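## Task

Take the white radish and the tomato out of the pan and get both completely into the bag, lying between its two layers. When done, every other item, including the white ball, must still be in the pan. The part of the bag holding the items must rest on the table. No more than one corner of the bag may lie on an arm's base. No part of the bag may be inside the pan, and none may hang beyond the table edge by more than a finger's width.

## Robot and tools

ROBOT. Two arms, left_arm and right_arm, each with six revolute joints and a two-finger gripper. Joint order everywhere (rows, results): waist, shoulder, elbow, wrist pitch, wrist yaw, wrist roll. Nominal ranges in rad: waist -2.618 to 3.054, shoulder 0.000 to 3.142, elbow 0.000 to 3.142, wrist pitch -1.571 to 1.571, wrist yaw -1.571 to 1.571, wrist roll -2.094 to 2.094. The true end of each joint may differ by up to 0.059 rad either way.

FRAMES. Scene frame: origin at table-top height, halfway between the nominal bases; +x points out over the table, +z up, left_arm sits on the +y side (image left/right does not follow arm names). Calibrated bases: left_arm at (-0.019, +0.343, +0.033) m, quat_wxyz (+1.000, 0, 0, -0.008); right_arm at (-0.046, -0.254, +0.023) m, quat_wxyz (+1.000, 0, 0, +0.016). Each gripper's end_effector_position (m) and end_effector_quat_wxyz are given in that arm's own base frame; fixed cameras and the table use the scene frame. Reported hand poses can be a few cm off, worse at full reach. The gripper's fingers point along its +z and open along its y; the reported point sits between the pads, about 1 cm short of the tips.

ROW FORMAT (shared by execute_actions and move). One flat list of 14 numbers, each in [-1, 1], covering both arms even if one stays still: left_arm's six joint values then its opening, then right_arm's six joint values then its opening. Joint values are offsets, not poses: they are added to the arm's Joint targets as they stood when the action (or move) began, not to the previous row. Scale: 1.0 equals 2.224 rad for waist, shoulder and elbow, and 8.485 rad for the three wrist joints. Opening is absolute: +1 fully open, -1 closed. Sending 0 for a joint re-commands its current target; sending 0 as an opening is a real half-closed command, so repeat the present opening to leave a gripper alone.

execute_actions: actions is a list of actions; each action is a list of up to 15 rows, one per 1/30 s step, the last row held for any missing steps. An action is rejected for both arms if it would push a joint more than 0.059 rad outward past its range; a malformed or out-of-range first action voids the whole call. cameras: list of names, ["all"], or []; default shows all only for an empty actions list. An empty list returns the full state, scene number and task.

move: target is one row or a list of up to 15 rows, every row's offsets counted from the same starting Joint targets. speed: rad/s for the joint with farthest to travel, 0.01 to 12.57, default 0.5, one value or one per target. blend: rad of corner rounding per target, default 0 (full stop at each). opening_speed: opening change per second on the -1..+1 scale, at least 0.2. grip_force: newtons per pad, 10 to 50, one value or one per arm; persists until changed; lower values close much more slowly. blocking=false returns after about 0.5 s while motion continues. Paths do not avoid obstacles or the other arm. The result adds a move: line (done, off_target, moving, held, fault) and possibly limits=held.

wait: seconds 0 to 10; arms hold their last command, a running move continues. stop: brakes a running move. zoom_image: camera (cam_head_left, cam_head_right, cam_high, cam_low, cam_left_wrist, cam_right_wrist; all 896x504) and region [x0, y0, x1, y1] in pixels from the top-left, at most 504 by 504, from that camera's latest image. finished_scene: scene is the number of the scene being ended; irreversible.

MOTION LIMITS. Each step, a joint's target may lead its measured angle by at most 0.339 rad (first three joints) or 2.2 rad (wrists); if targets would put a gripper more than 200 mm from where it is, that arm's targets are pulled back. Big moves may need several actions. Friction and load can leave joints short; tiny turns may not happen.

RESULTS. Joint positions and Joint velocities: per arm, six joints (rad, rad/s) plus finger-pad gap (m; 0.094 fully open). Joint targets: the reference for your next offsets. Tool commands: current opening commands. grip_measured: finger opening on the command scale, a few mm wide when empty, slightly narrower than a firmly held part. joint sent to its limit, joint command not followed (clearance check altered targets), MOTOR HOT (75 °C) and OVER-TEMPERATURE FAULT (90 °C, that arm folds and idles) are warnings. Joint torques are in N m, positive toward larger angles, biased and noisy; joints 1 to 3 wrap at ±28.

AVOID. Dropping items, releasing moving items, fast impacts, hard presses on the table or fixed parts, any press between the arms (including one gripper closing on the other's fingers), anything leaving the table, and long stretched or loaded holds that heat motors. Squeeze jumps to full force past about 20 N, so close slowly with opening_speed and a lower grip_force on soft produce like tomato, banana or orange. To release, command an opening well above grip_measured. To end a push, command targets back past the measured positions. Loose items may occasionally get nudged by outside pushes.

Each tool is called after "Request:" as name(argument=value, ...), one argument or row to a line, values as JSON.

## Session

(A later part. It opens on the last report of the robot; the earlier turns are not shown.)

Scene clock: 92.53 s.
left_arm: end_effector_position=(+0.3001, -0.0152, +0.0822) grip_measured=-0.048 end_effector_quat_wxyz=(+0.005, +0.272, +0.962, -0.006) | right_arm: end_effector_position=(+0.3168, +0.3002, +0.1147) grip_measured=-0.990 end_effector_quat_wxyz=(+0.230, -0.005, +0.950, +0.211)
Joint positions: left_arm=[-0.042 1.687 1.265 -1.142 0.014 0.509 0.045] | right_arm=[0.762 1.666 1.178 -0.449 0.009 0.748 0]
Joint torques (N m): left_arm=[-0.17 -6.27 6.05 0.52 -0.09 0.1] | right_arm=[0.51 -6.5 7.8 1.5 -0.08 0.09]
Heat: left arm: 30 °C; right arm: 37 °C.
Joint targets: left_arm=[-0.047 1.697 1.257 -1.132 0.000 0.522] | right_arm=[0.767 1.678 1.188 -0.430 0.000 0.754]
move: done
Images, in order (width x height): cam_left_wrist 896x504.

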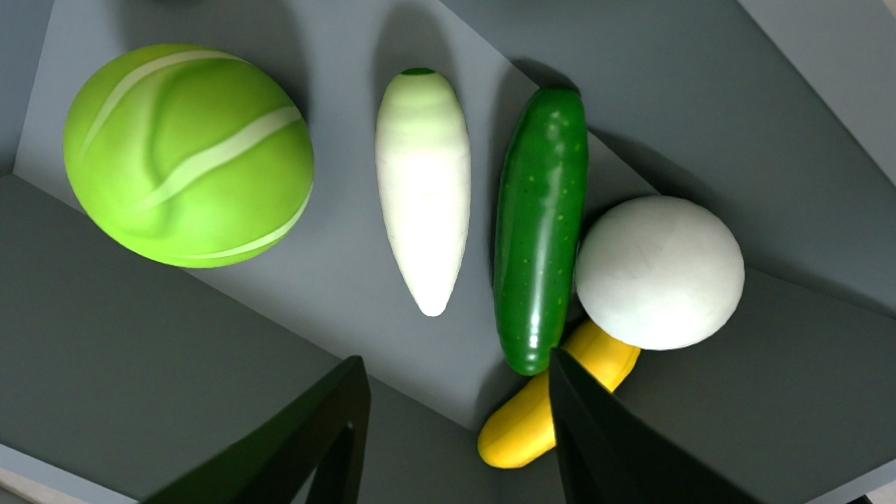

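Request:
move(
  target=[
    [0.0234,0.0201,0.0146,0.0015,0,-0.0009,0.0,0,0,0,0,0,0,-1],
    [0.0234,0.0717,-0.0783,0.0395,0,-0.0009,-0.36,0,0,0,0,0,0,-1],
    [0.0234,-0.0576,0.0938,-0.0194,0,-0.0009,-0.36,0,0,0,0,0,0,-1],
  ],
  speed=[0.4,0.4,0.4],
  blend=[0.01,0,0],
  opening_speed=0.6,
  grip_force=[25,50],
  cameras=["all"],
)

Scene clock: 98.73 s.
left_arm: end_effector_position=(+0.3120, -0.0010, +0.1598) grip_measured=-0.358 end_effector_quat_wxyz=(+0.077, +0.250, +0.965, +0.014) | right_arm: end_effector_position=(+0.3168, +0.3002, +0.1147) grip_measured=-0.990 end_effector_quat_wxyz=(+0.230, -0.005, +0.950, +0.211)
Joint positions: left_arm=[0.004 1.581 1.45 -1.284 0.012 0.509 0.03] | right_arm=[0.762 1.666 1.178 -0.449 0.009 0.748 0]
Joint torques (N m): left_arm=[0.31 -7.38 8.81 0.62 -0.07 0] | right_arm=[0.49 -6.52 7.8 1.5 -0.08 0.09]
Heat: left arm: 30 °C; right arm: 37 °C.
Joint targets: left_arm=[0.005 1.569 1.466 -1.296 0.000 0.514] | right_arm=[0.767 1.678 1.188 -0.430 0.000 0.754]
grip_force (N): 25, 50
move: done

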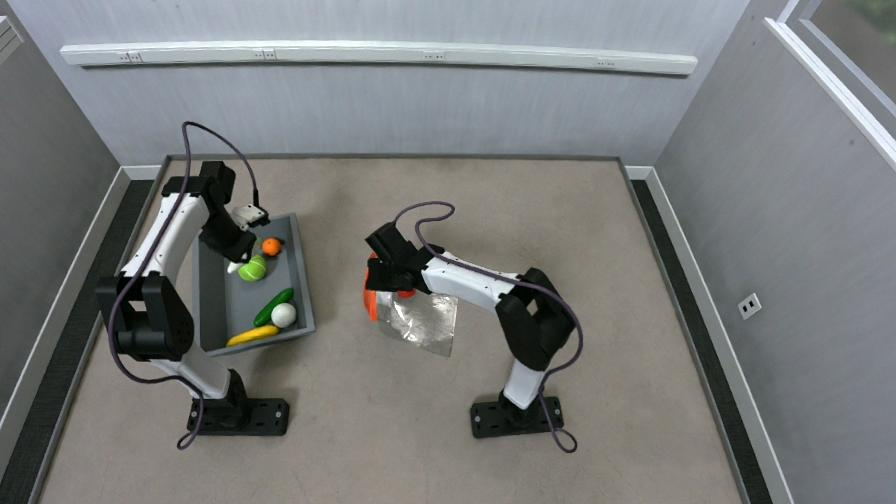

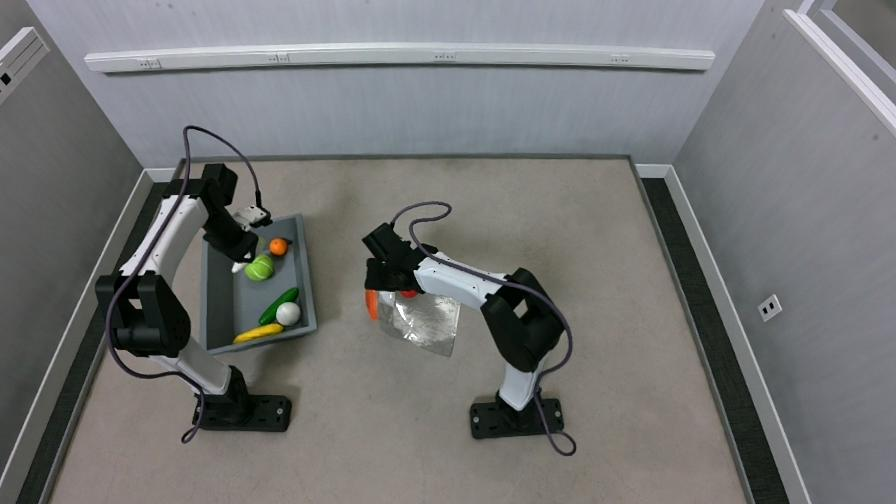

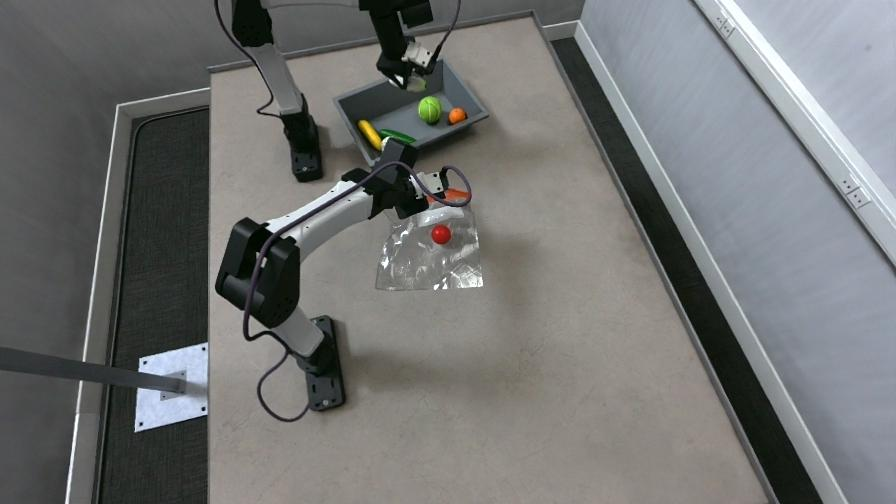

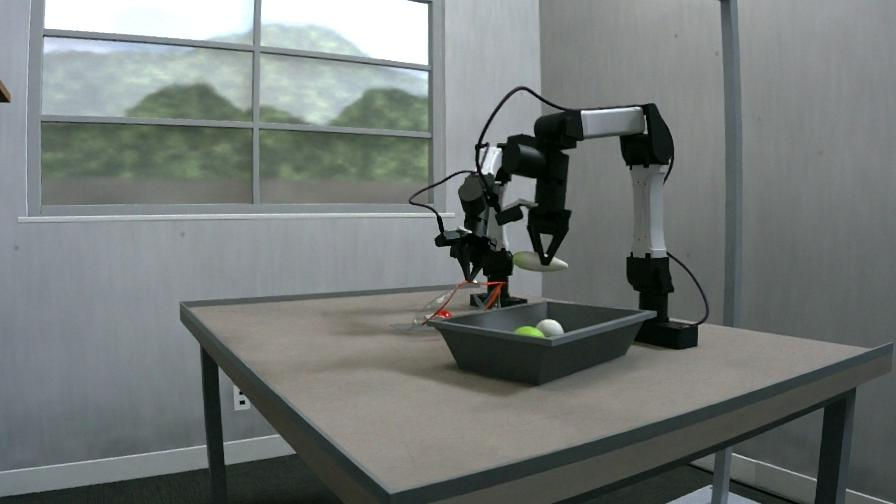

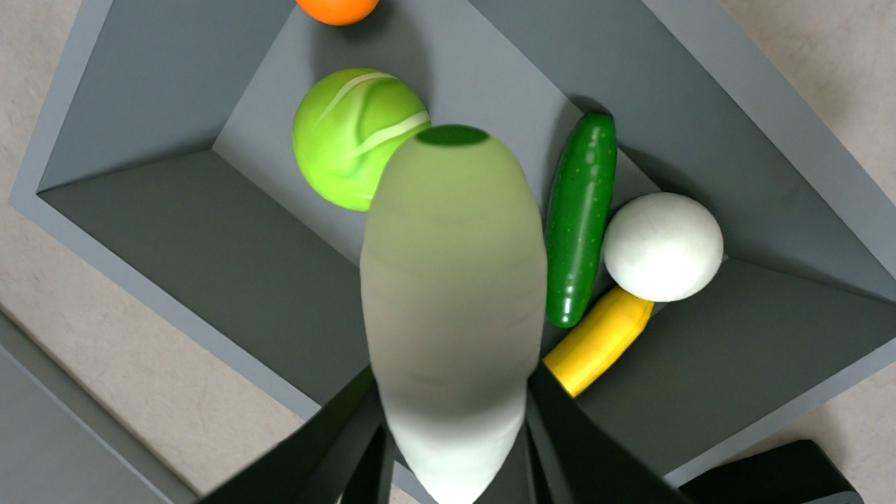

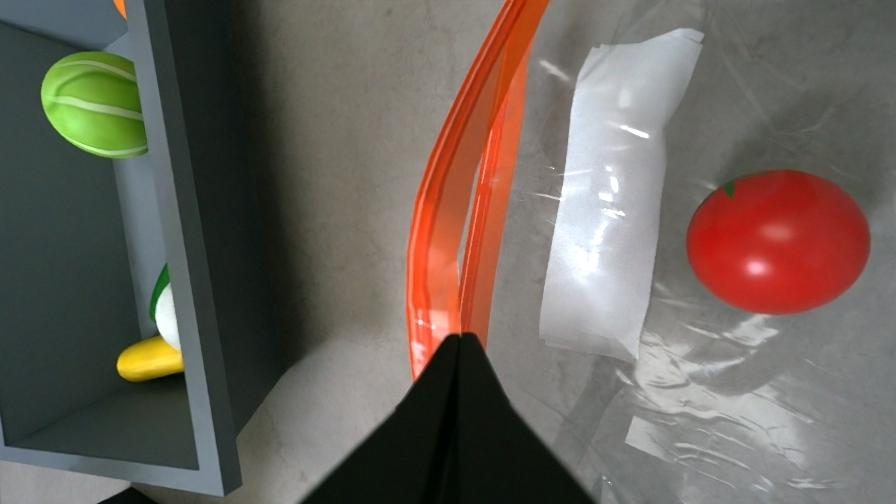

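Request:
zoom_image(
  camera="cam_low",
  region=[380, 240, 580, 360],
)

Request:
zoom_image(
  camera="cam_high",
  region=[360, 150, 520, 310],
)

Request:
zoom_image(
  camera="cam_head_right",
  region=[340, 230, 480, 370],
)

Scaled by 2.520 from the camera's 896x504 image, which has a finer 1280x720 frame.

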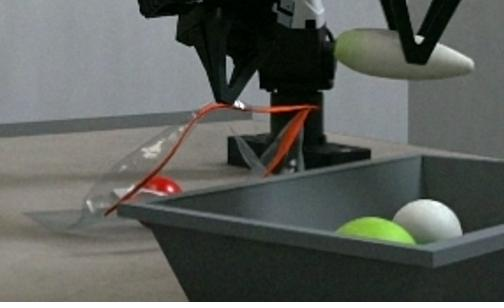

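Scaled by 3.150 from the camera's 896x504 image, which has a finer 1280x720 frame.

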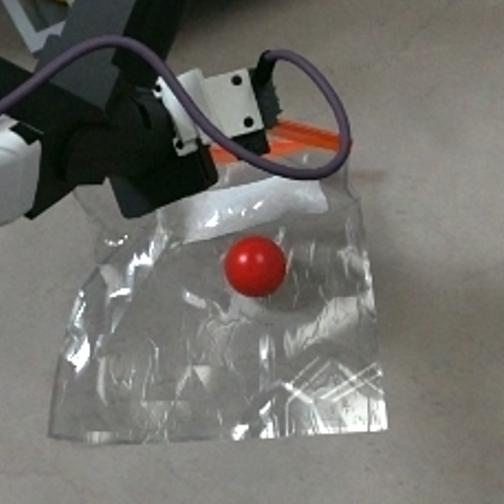

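Scaled by 3.600 from the camera's 896x504 image, which has a finer 1280x720 frame.

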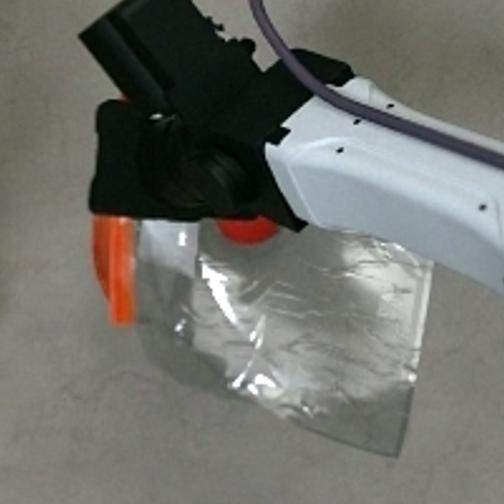

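Request:
move(
  target=[
    [-0.0863,0.0405,-0.1814,0.0710,0.1097,-0.0806,-0.36,0,0,0,0,0,0,-1],
    [-0.1567,0.0983,-0.2451,0.1247,0.1030,-0.1083,-0.36,0,0,0,0,0,0,-1],
  ],
  speed=[0.6,0.4],
  blend=0.05,
  cameras=["cam_high","cam_low","cam_left_wrist","cam_right_wrist"],
)

Request:
zoom_image(
  camera="cam_low",
  region=[380, 240, 580, 360],
)

Scene clock: 104.27 s.
left_arm: end_effector_position=(+0.2999, -0.2492, +0.0665) grip_measured=-0.358 end_effector_quat_wxyz=(+0.051, +0.079, +0.879, -0.467) | right_arm: end_effector_position=(+0.3168, +0.3002, +0.1147) grip_measured=-0.990 end_effector_quat_wxyz=(+0.230, -0.005, +0.950, +0.211)
Joint positions: left_arm=[-0.339 1.773 0.93 -0.247 0.891 -0.392 0.03] | right_arm=[0.762 1.666 1.178 -0.449 0.009 0.748 0]
Joint torques (N m): left_arm=[-0.13 -6.56 5.7 1.45 0.26 -0.09] | right_arm=[0.51 -6.5 7.82 1.5 -0.08 0.09]
Heat: left arm: 30 °C; right arm: 36 °C.
Joint targets: left_arm=[-0.343 1.788 0.921 -0.238 0.874 -0.405] | right_arm=[0.767 1.678 1.188 -0.430 0.000 0.754]
grip_force (N): 25, 50
move: done
Images, in order (width x height): cam_high 896x504, cam_low 896x504, cam_left_wrist 896x504, cam_right_wrist 896x504.

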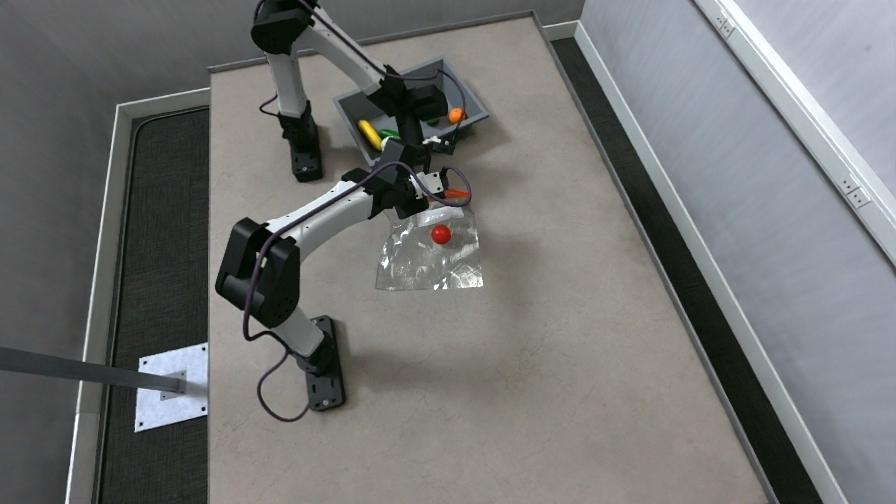

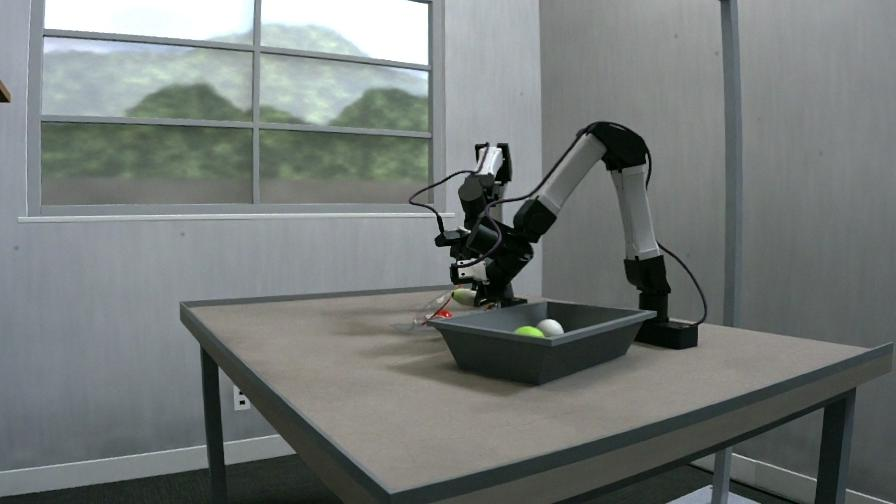

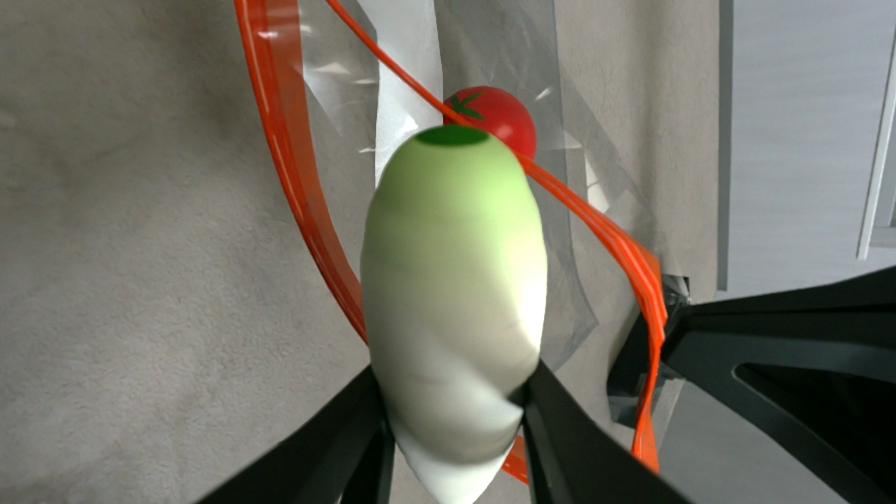

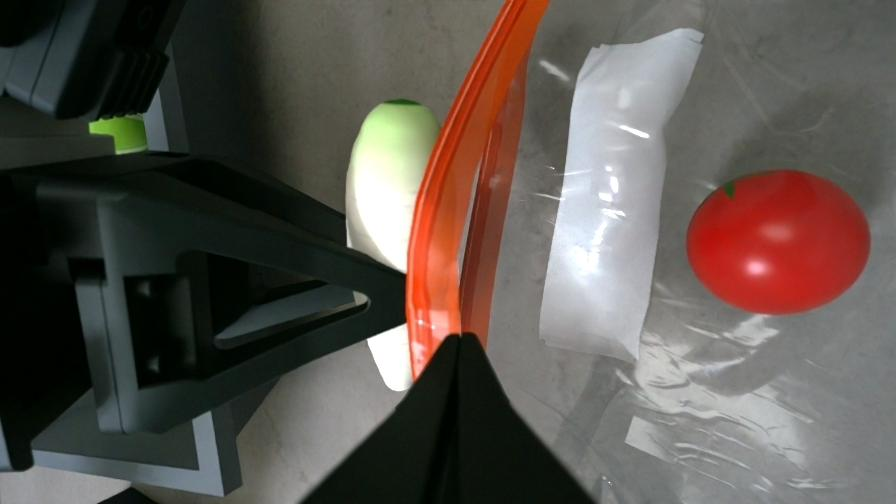

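Scaled by 2.520 from the camera's 896x504 image, which has a finer 1280x720 frame.

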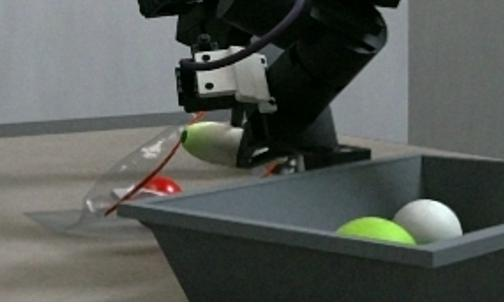

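Request:
move(
  target=[
    [-0.0011,0.0245,-0.0571,0.0216,0,0,-0.36,0,0,0,0,0,0,-1],
    [-0.0853,0.0797,-0.0323,0.0499,-0.0118,-0.0277,-0.36,0,0,0,0,0,0,-1],
  ],
  speed=[0.4,0.35],
  blend=0.03,
  cameras=["cam_high","cam_low","cam_left_wrist","cam_right_wrist"],
)

Request:
zoom_image(
  camera="cam_low",
  region=[380, 240, 580, 360],
)

Request:
zoom_image(
  camera="cam_high",
  region=[360, 170, 520, 310],
)

Scene clock: 106.97 s.
left_arm: end_effector_position=(+0.2773, -0.3063, +0.0065) grip_measured=-0.358 end_effector_quat_wxyz=(+0.039, +0.077, +0.882, -0.463) | right_arm: end_effector_position=(+0.3168, +0.3002, +0.1147) grip_measured=-0.990 end_effector_quat_wxyz=(+0.230, -0.005, +0.950, +0.211)
Joint positions: left_arm=[-0.531 1.947 0.83 0.176 0.791 -0.627 0.03] | right_arm=[0.762 1.666 1.178 -0.449 0.009 0.748 0]
Joint torques (N m): left_arm=[-0.01 -7.01 7.42 1.7 0.17 -0.1] | right_arm=[0.5 -6.5 7.82 1.5 -0.08 0.09]
Heat: left arm: 30 °C; right arm: 36 °C.
Joint targets: left_arm=[-0.533 1.965 0.849 0.185 0.774 -0.640] | right_arm=[0.767 1.678 1.188 -0.430 0.000 0.754]
grip_force (N): 25, 50
move: done
Images, in order (width x height): cam_high 896x504, cam_low 896x504, cam_left_wrist 896x504, cam_right_wrist 896x504.

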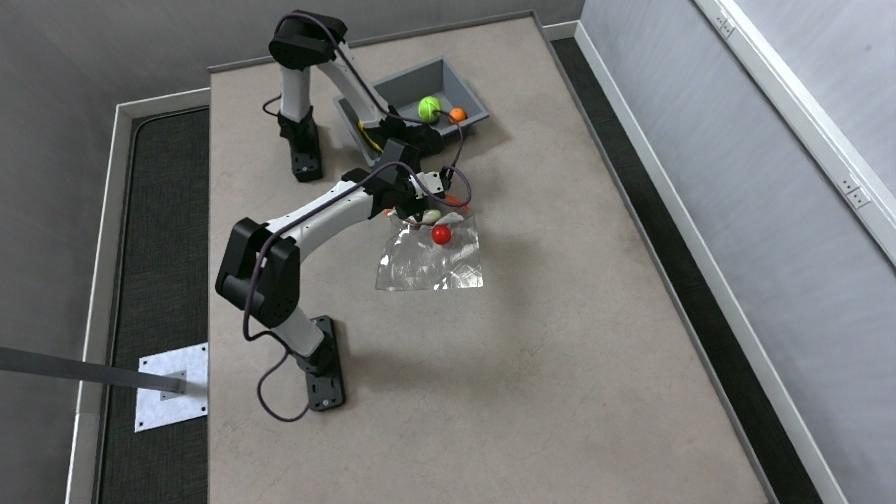

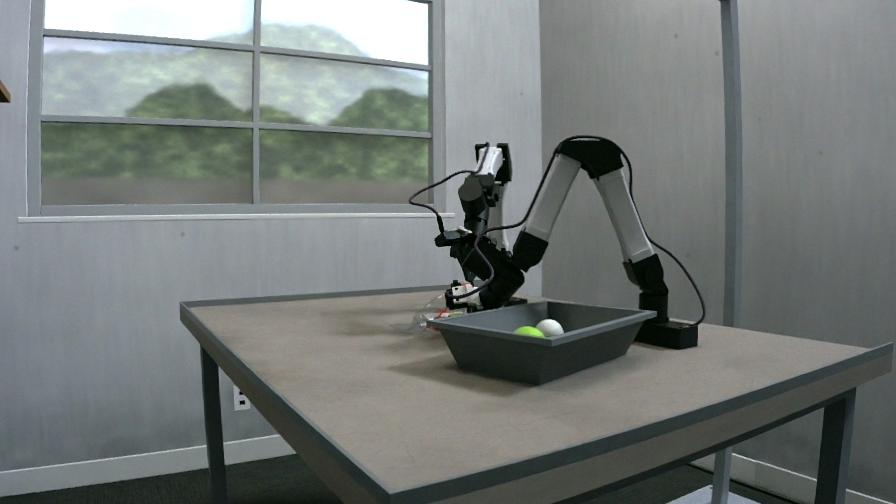

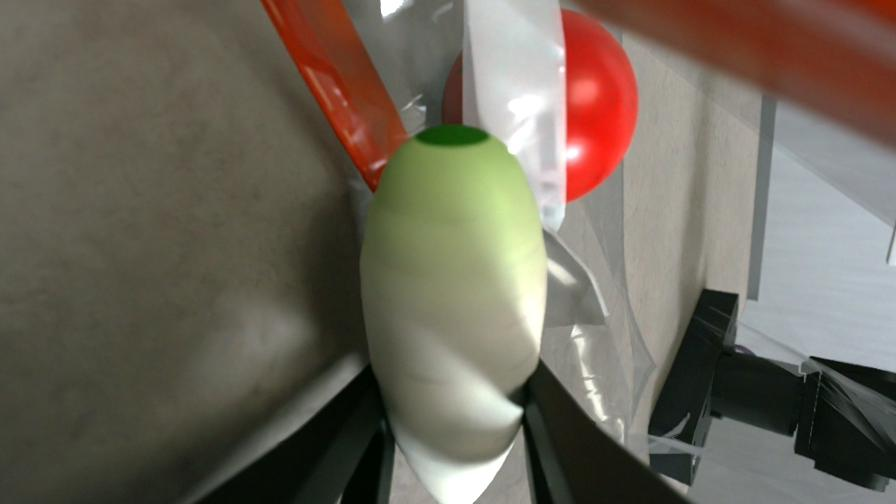

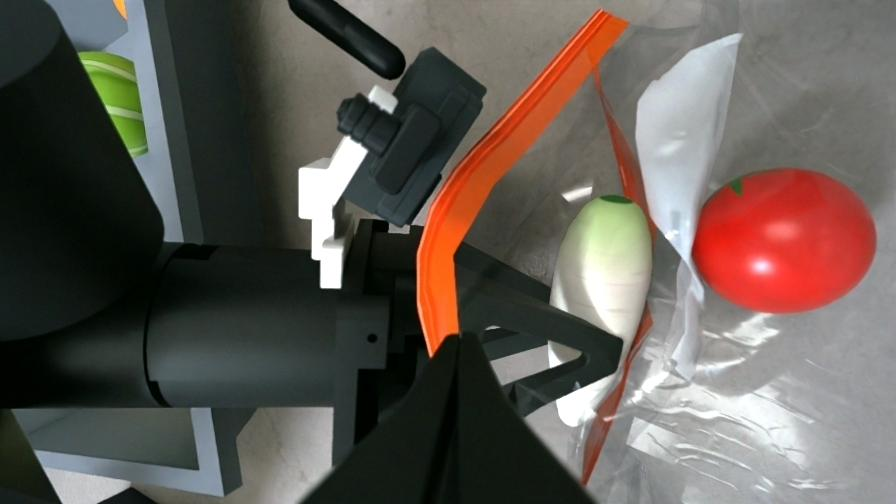

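Scaled by 2.520 from the camera's 896x504 image, which has a finer 1280x720 frame.

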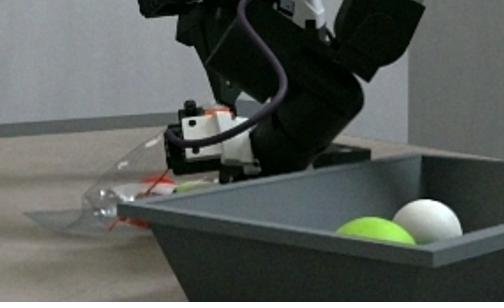

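Scaled by 3.150 from the camera's 896x504 image, which has a finer 1280x720 frame.

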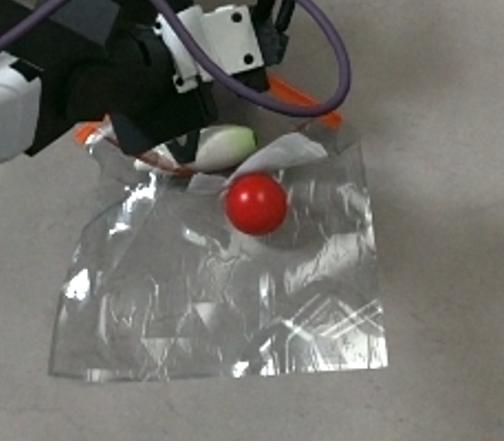

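Request:
move(
  target=[0.1281,-0.1162,0.0058,-0.0653,0.0163,0.0436,-0.36,0,-0.0504,0,-0.0071,0,0,-1],
  speed=0.4,
  cameras=["cam_high","cam_low","cam_left_wrist","cam_right_wrist"],
)

Request:
zoom_image(
  camera="cam_low",
  region=[380, 240, 580, 360],
)

Request:
zoom_image(
  camera="cam_left_wrist",
  region=[150, 0, 654, 504],
)

Scene clock: 109.87 s.
left_arm: end_effector_position=(+0.2786, -0.2131, +0.0515) grip_measured=-0.358 end_effector_quat_wxyz=(+0.031, +0.060, +0.889, -0.453) | right_arm: end_effector_position=(+0.3100, +0.2937, +0.1331) grip_measured=-0.990 end_effector_quat_wxyz=(+0.236, -0.005, +0.948, +0.216)
Joint positions: left_arm=[-0.254 1.727 0.846 -0.354 0.9 -0.283 0.03] | right_arm=[0.762 1.605 1.178 -0.493 0.009 0.748 0]
Joint torques (N m): left_arm=[0.68 -8.51 7.84 0.89 0.56 0.11] | right_arm=[0.5 -10.58 7.88 1.37 -0.07 0.09]
Heat: left arm: 31 °C; right arm: 37 °C.
Joint targets: left_arm=[-0.248 1.707 0.862 -0.369 0.912 -0.270] | right_arm=[0.767 1.566 1.188 -0.490 0.000 0.754]
grip_force (N): 25, 50
move: off_target (right_arm); right_arm: the shoulder is farthest, 0.039 rad from its target
Images, in order (width x height): cam_high 896x504, cam_low 896x504, cam_left_wrist 896x504, cam_right_wrist 896x504.

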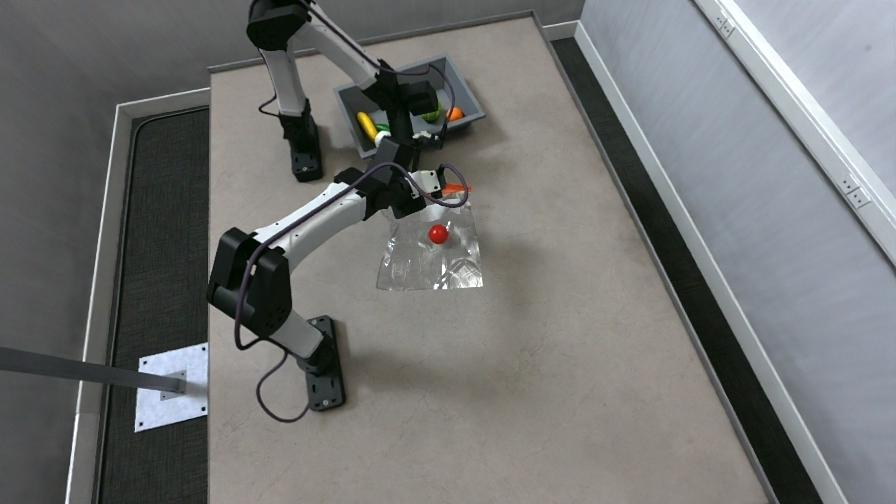

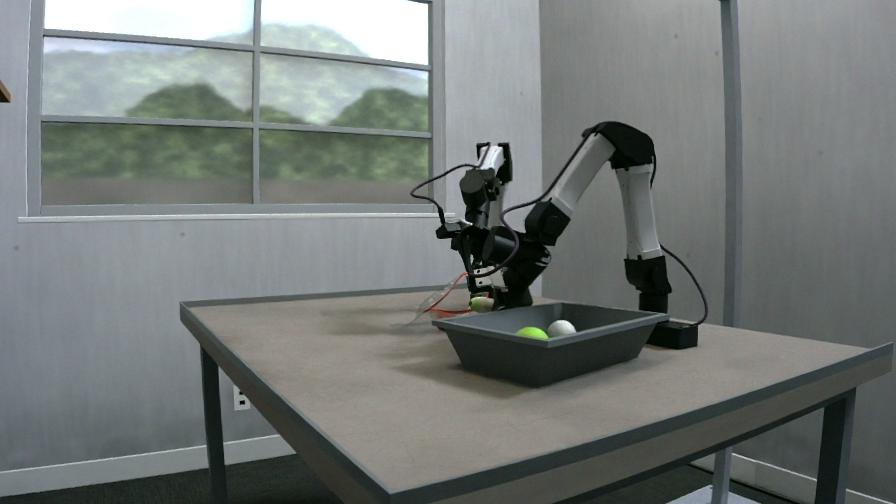

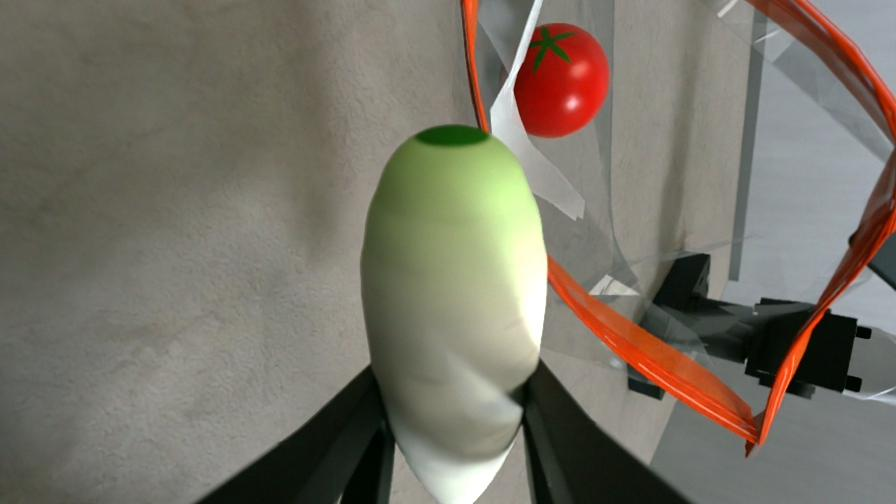

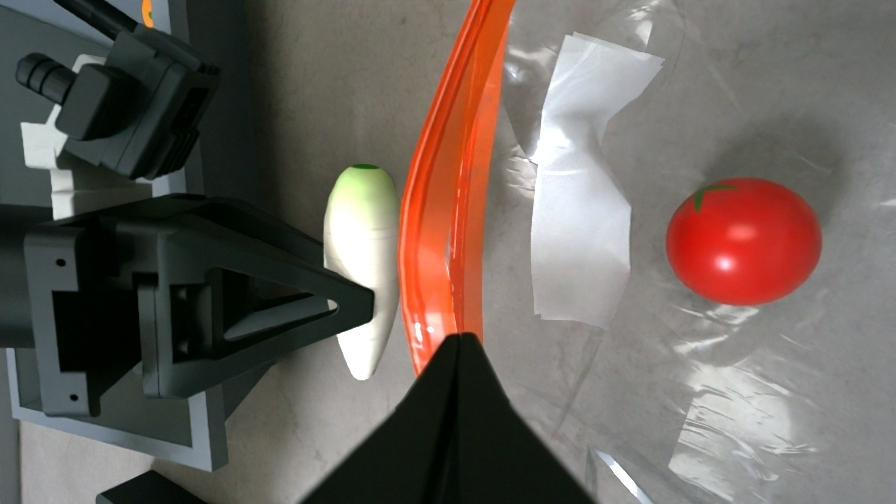

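Scaled by 2.520 from the camera's 896x504 image, which has a finer 1280x720 frame.

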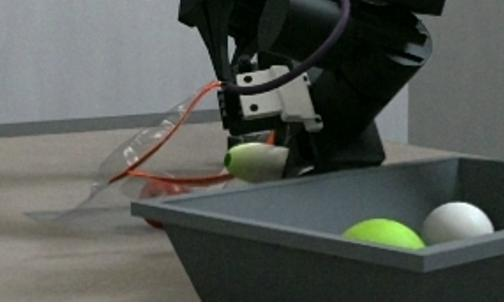

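Scaled by 1.000.

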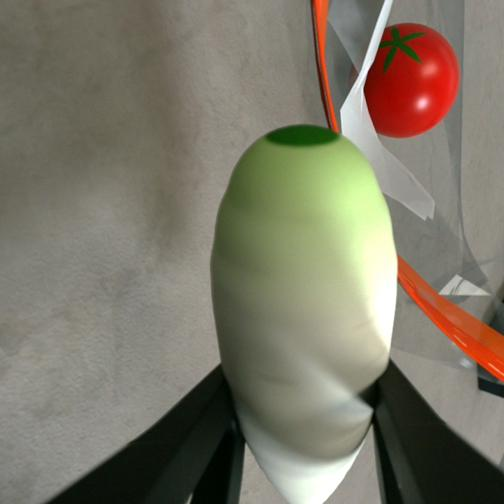

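Request:
move(
  target=[
    [-0.0076,-0.0241,0.0238,-0.0102,-0.0007,-0.0342,-0.36,0,0,0,0,0,0,-1],
    [-0.0780,0.0317,-0.0035,0.0313,-0.0090,-0.0589,-0.36,0,0,0,0,0,0,-1],
  ],
  speed=[0.4,0.35],
  blend=0.03,
  cameras=["cam_high","cam_low","cam_left_wrist","cam_right_wrist"],
)

Request:
zoom_image(
  camera="cam_low",
  region=[380, 240, 580, 360],
)

Scene clock: 113.47 s.
left_arm: end_effector_position=(+0.2851, -0.2697, +0.0588) grip_measured=-0.358 end_effector_quat_wxyz=(-0.011, -0.035, +0.882, -0.470) | right_arm: end_effector_position=(+0.3100, +0.2937, +0.1331) grip_measured=-0.990 end_effector_quat_wxyz=(+0.236, -0.005, +0.948, +0.216)
Joint positions: left_arm=[-0.417 1.762 0.864 -0.112 0.853 -0.757 0.03] | right_arm=[0.762 1.605 1.178 -0.493 0.009 0.748 0]
Joint torques (N m): left_arm=[-0.13 -6.34 5.6 1.57 0.21 -0.09] | right_arm=[0.5 -10.56 7.9 1.37 -0.08 0.09]
Heat: left arm: 31 °C; right arm: 37 °C.
Joint targets: left_arm=[-0.421 1.777 0.854 -0.103 0.836 -0.770] | right_arm=[0.767 1.566 1.188 -0.490 0.000 0.754]
grip_force (N): 25, 50
move: off_target (right_arm); right_arm: the shoulder is farthest, 0.039 rad from its target
Images, in order (width x height): cam_high 896x504, cam_low 896x504, cam_left_wrist 896x504, cam_right_wrist 896x504.

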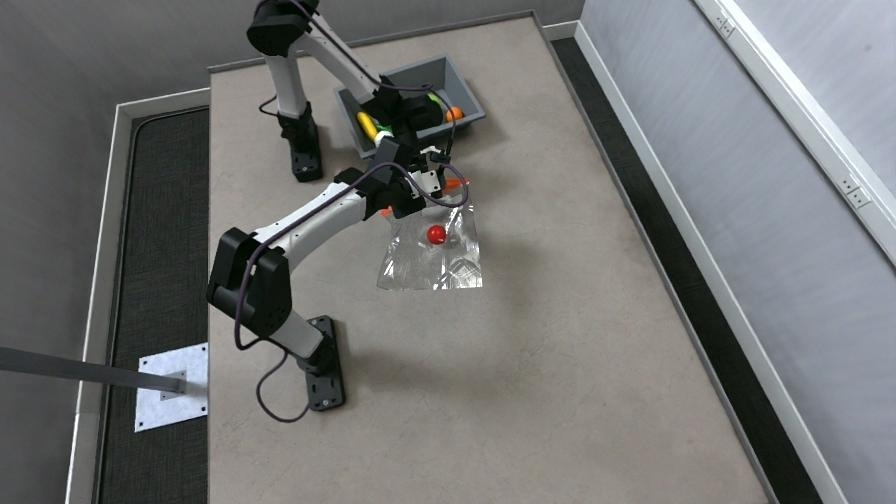

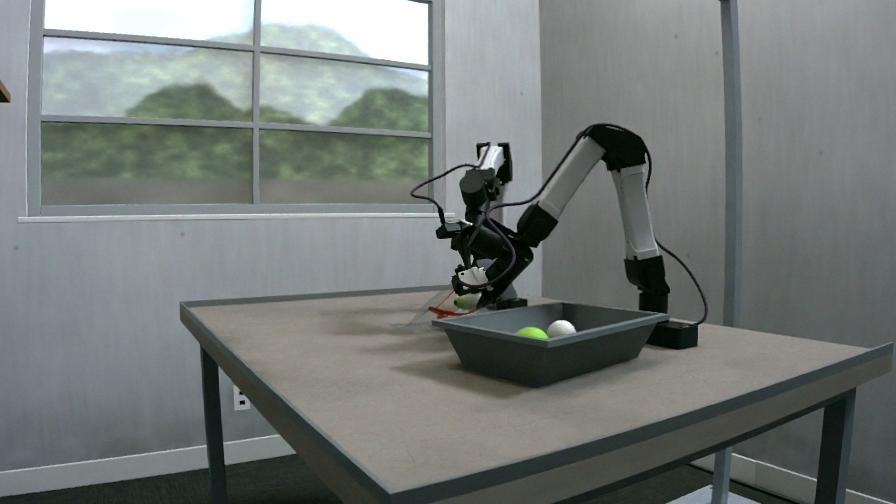

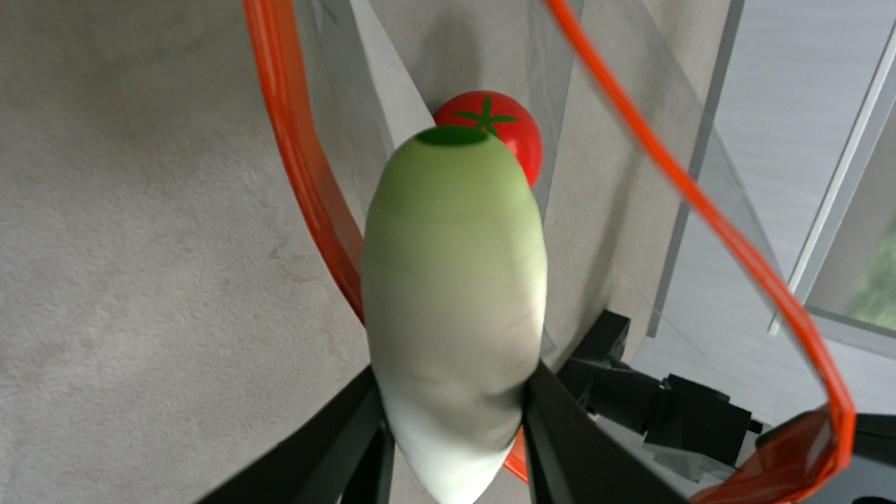

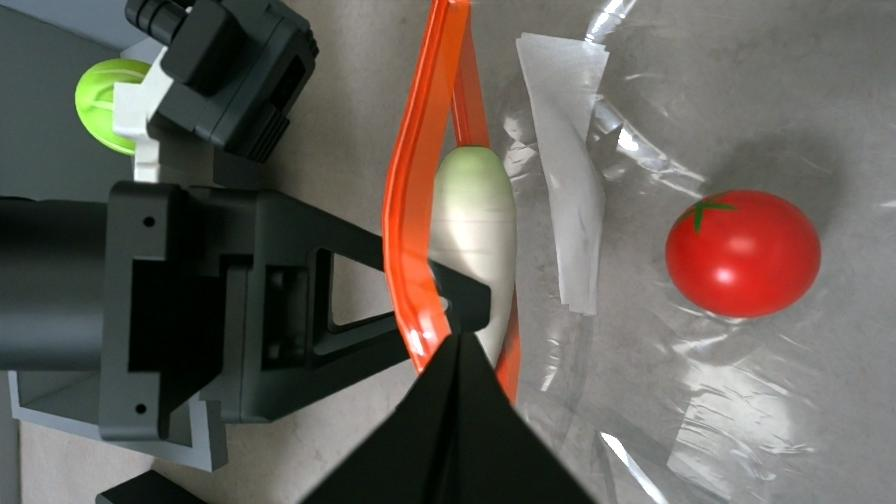

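Scaled by 2.520 from the camera's 896x504 image, which has a finer 1280x720 frame.

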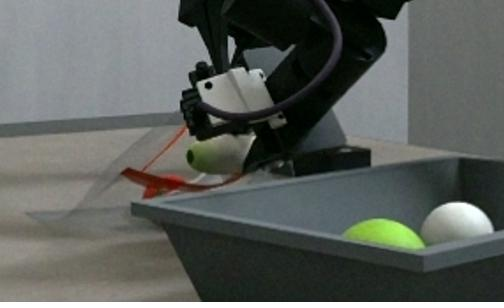

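Request:
move(
  target=[
    [-0.0616,0.0561,0.0174,0.0237,-0.0091,-0.0153,-0.36,0,0,0,0,0,0,-1],
    [-0.0706,0.0973,0.0121,0.0376,-0.0106,-0.0189,-0.36,0,0,0,0,0,0,-1],
  ],
  speed=[0.35,0.3],
  blend=0.02,
  cameras=["cam_high","cam_low","cam_left_wrist","cam_right_wrist"],
)

Request:
zoom_image(
  camera="cam_low",
  region=[380, 240, 580, 360],
)

Scene clock: 115.93 s.
left_arm: end_effector_position=(+0.2815, -0.3243, +0.0074) grip_measured=-0.358 end_effector_quat_wxyz=(-0.014, -0.030, +0.884, -0.466) | right_arm: end_effector_position=(+0.3098, +0.2935, +0.1328) grip_measured=-0.990 end_effector_quat_wxyz=(+0.235, -0.005, +0.948, +0.215)
Joint positions: left_arm=[-0.572 1.978 0.872 0.207 0.763 -0.918 0.03] | right_arm=[0.762 1.605 1.178 -0.495 0.009 0.748 0]
Joint torques (N m): left_arm=[-0.31 -7.5 6.68 1.78 0.15 -0.1] | right_arm=[0.5 -10.56 7.91 1.37 -0.07 0.09]
Heat: left arm: 31 °C; right arm: 37 °C.
Joint targets: left_arm=[-0.578 1.994 0.881 0.216 0.746 -0.930] | right_arm=[0.767 1.566 1.188 -0.490 0.000 0.754]
grip_force (N): 25, 50
move: off_target (right_arm); right_arm: the shoulder is farthest, 0.039 rad from its target
Images, in order (width x height): cam_high 896x504, cam_low 896x504, cam_left_wrist 896x504, cam_right_wrist 896x504.

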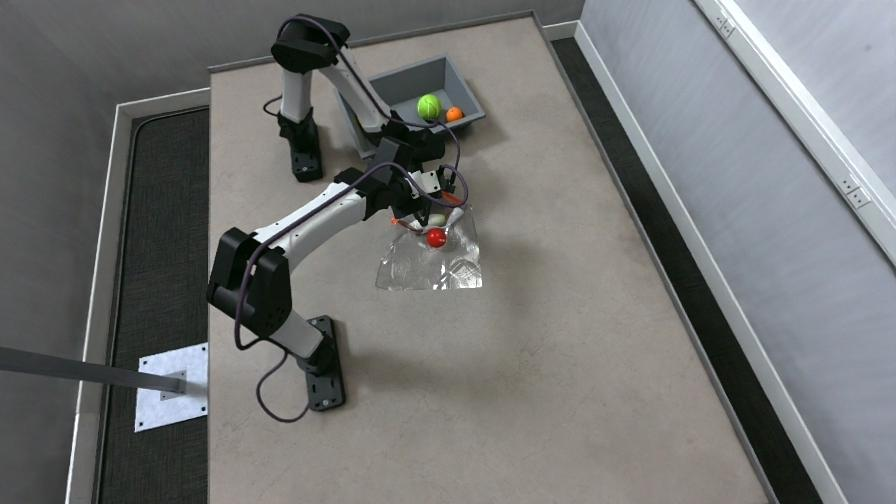

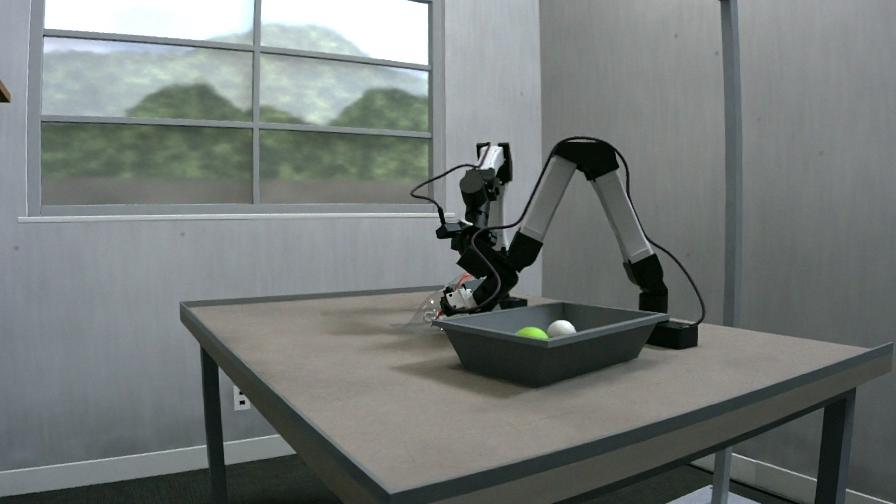

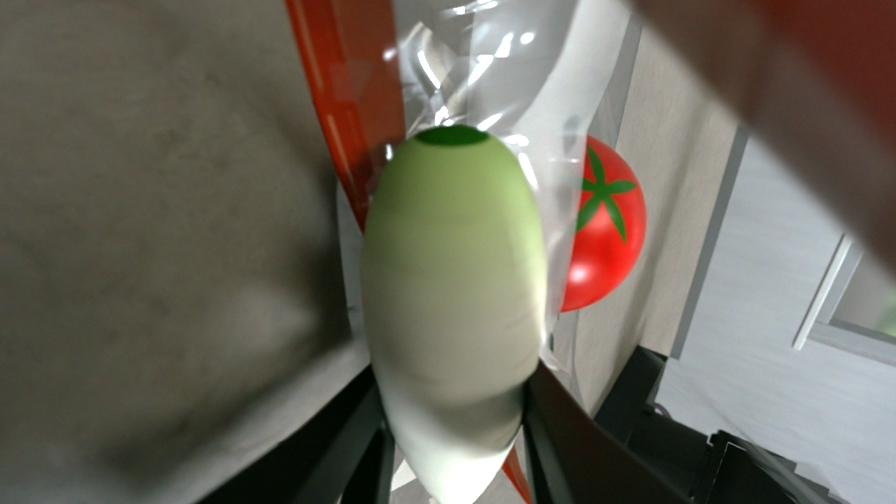

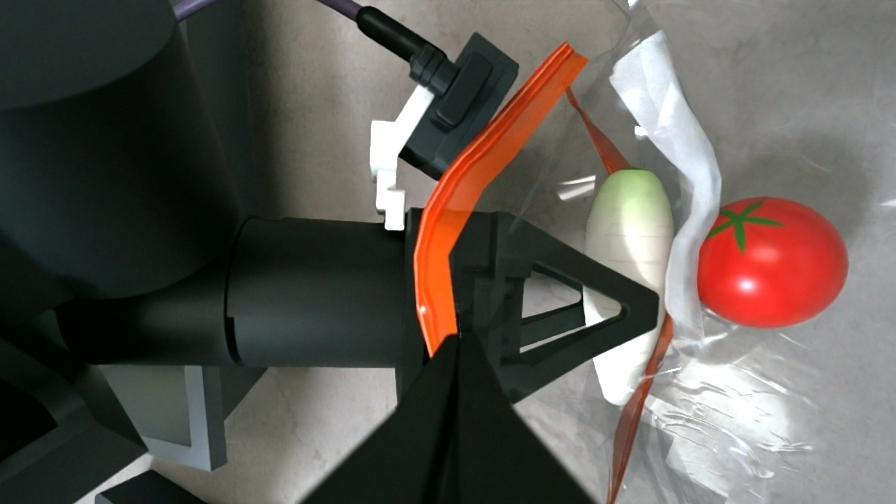

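Scaled by 2.520 from the camera's 896x504 image, which has a finer 1280x720 frame.

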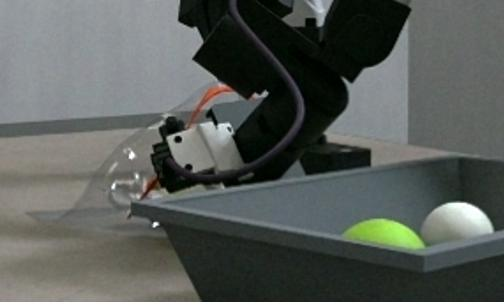

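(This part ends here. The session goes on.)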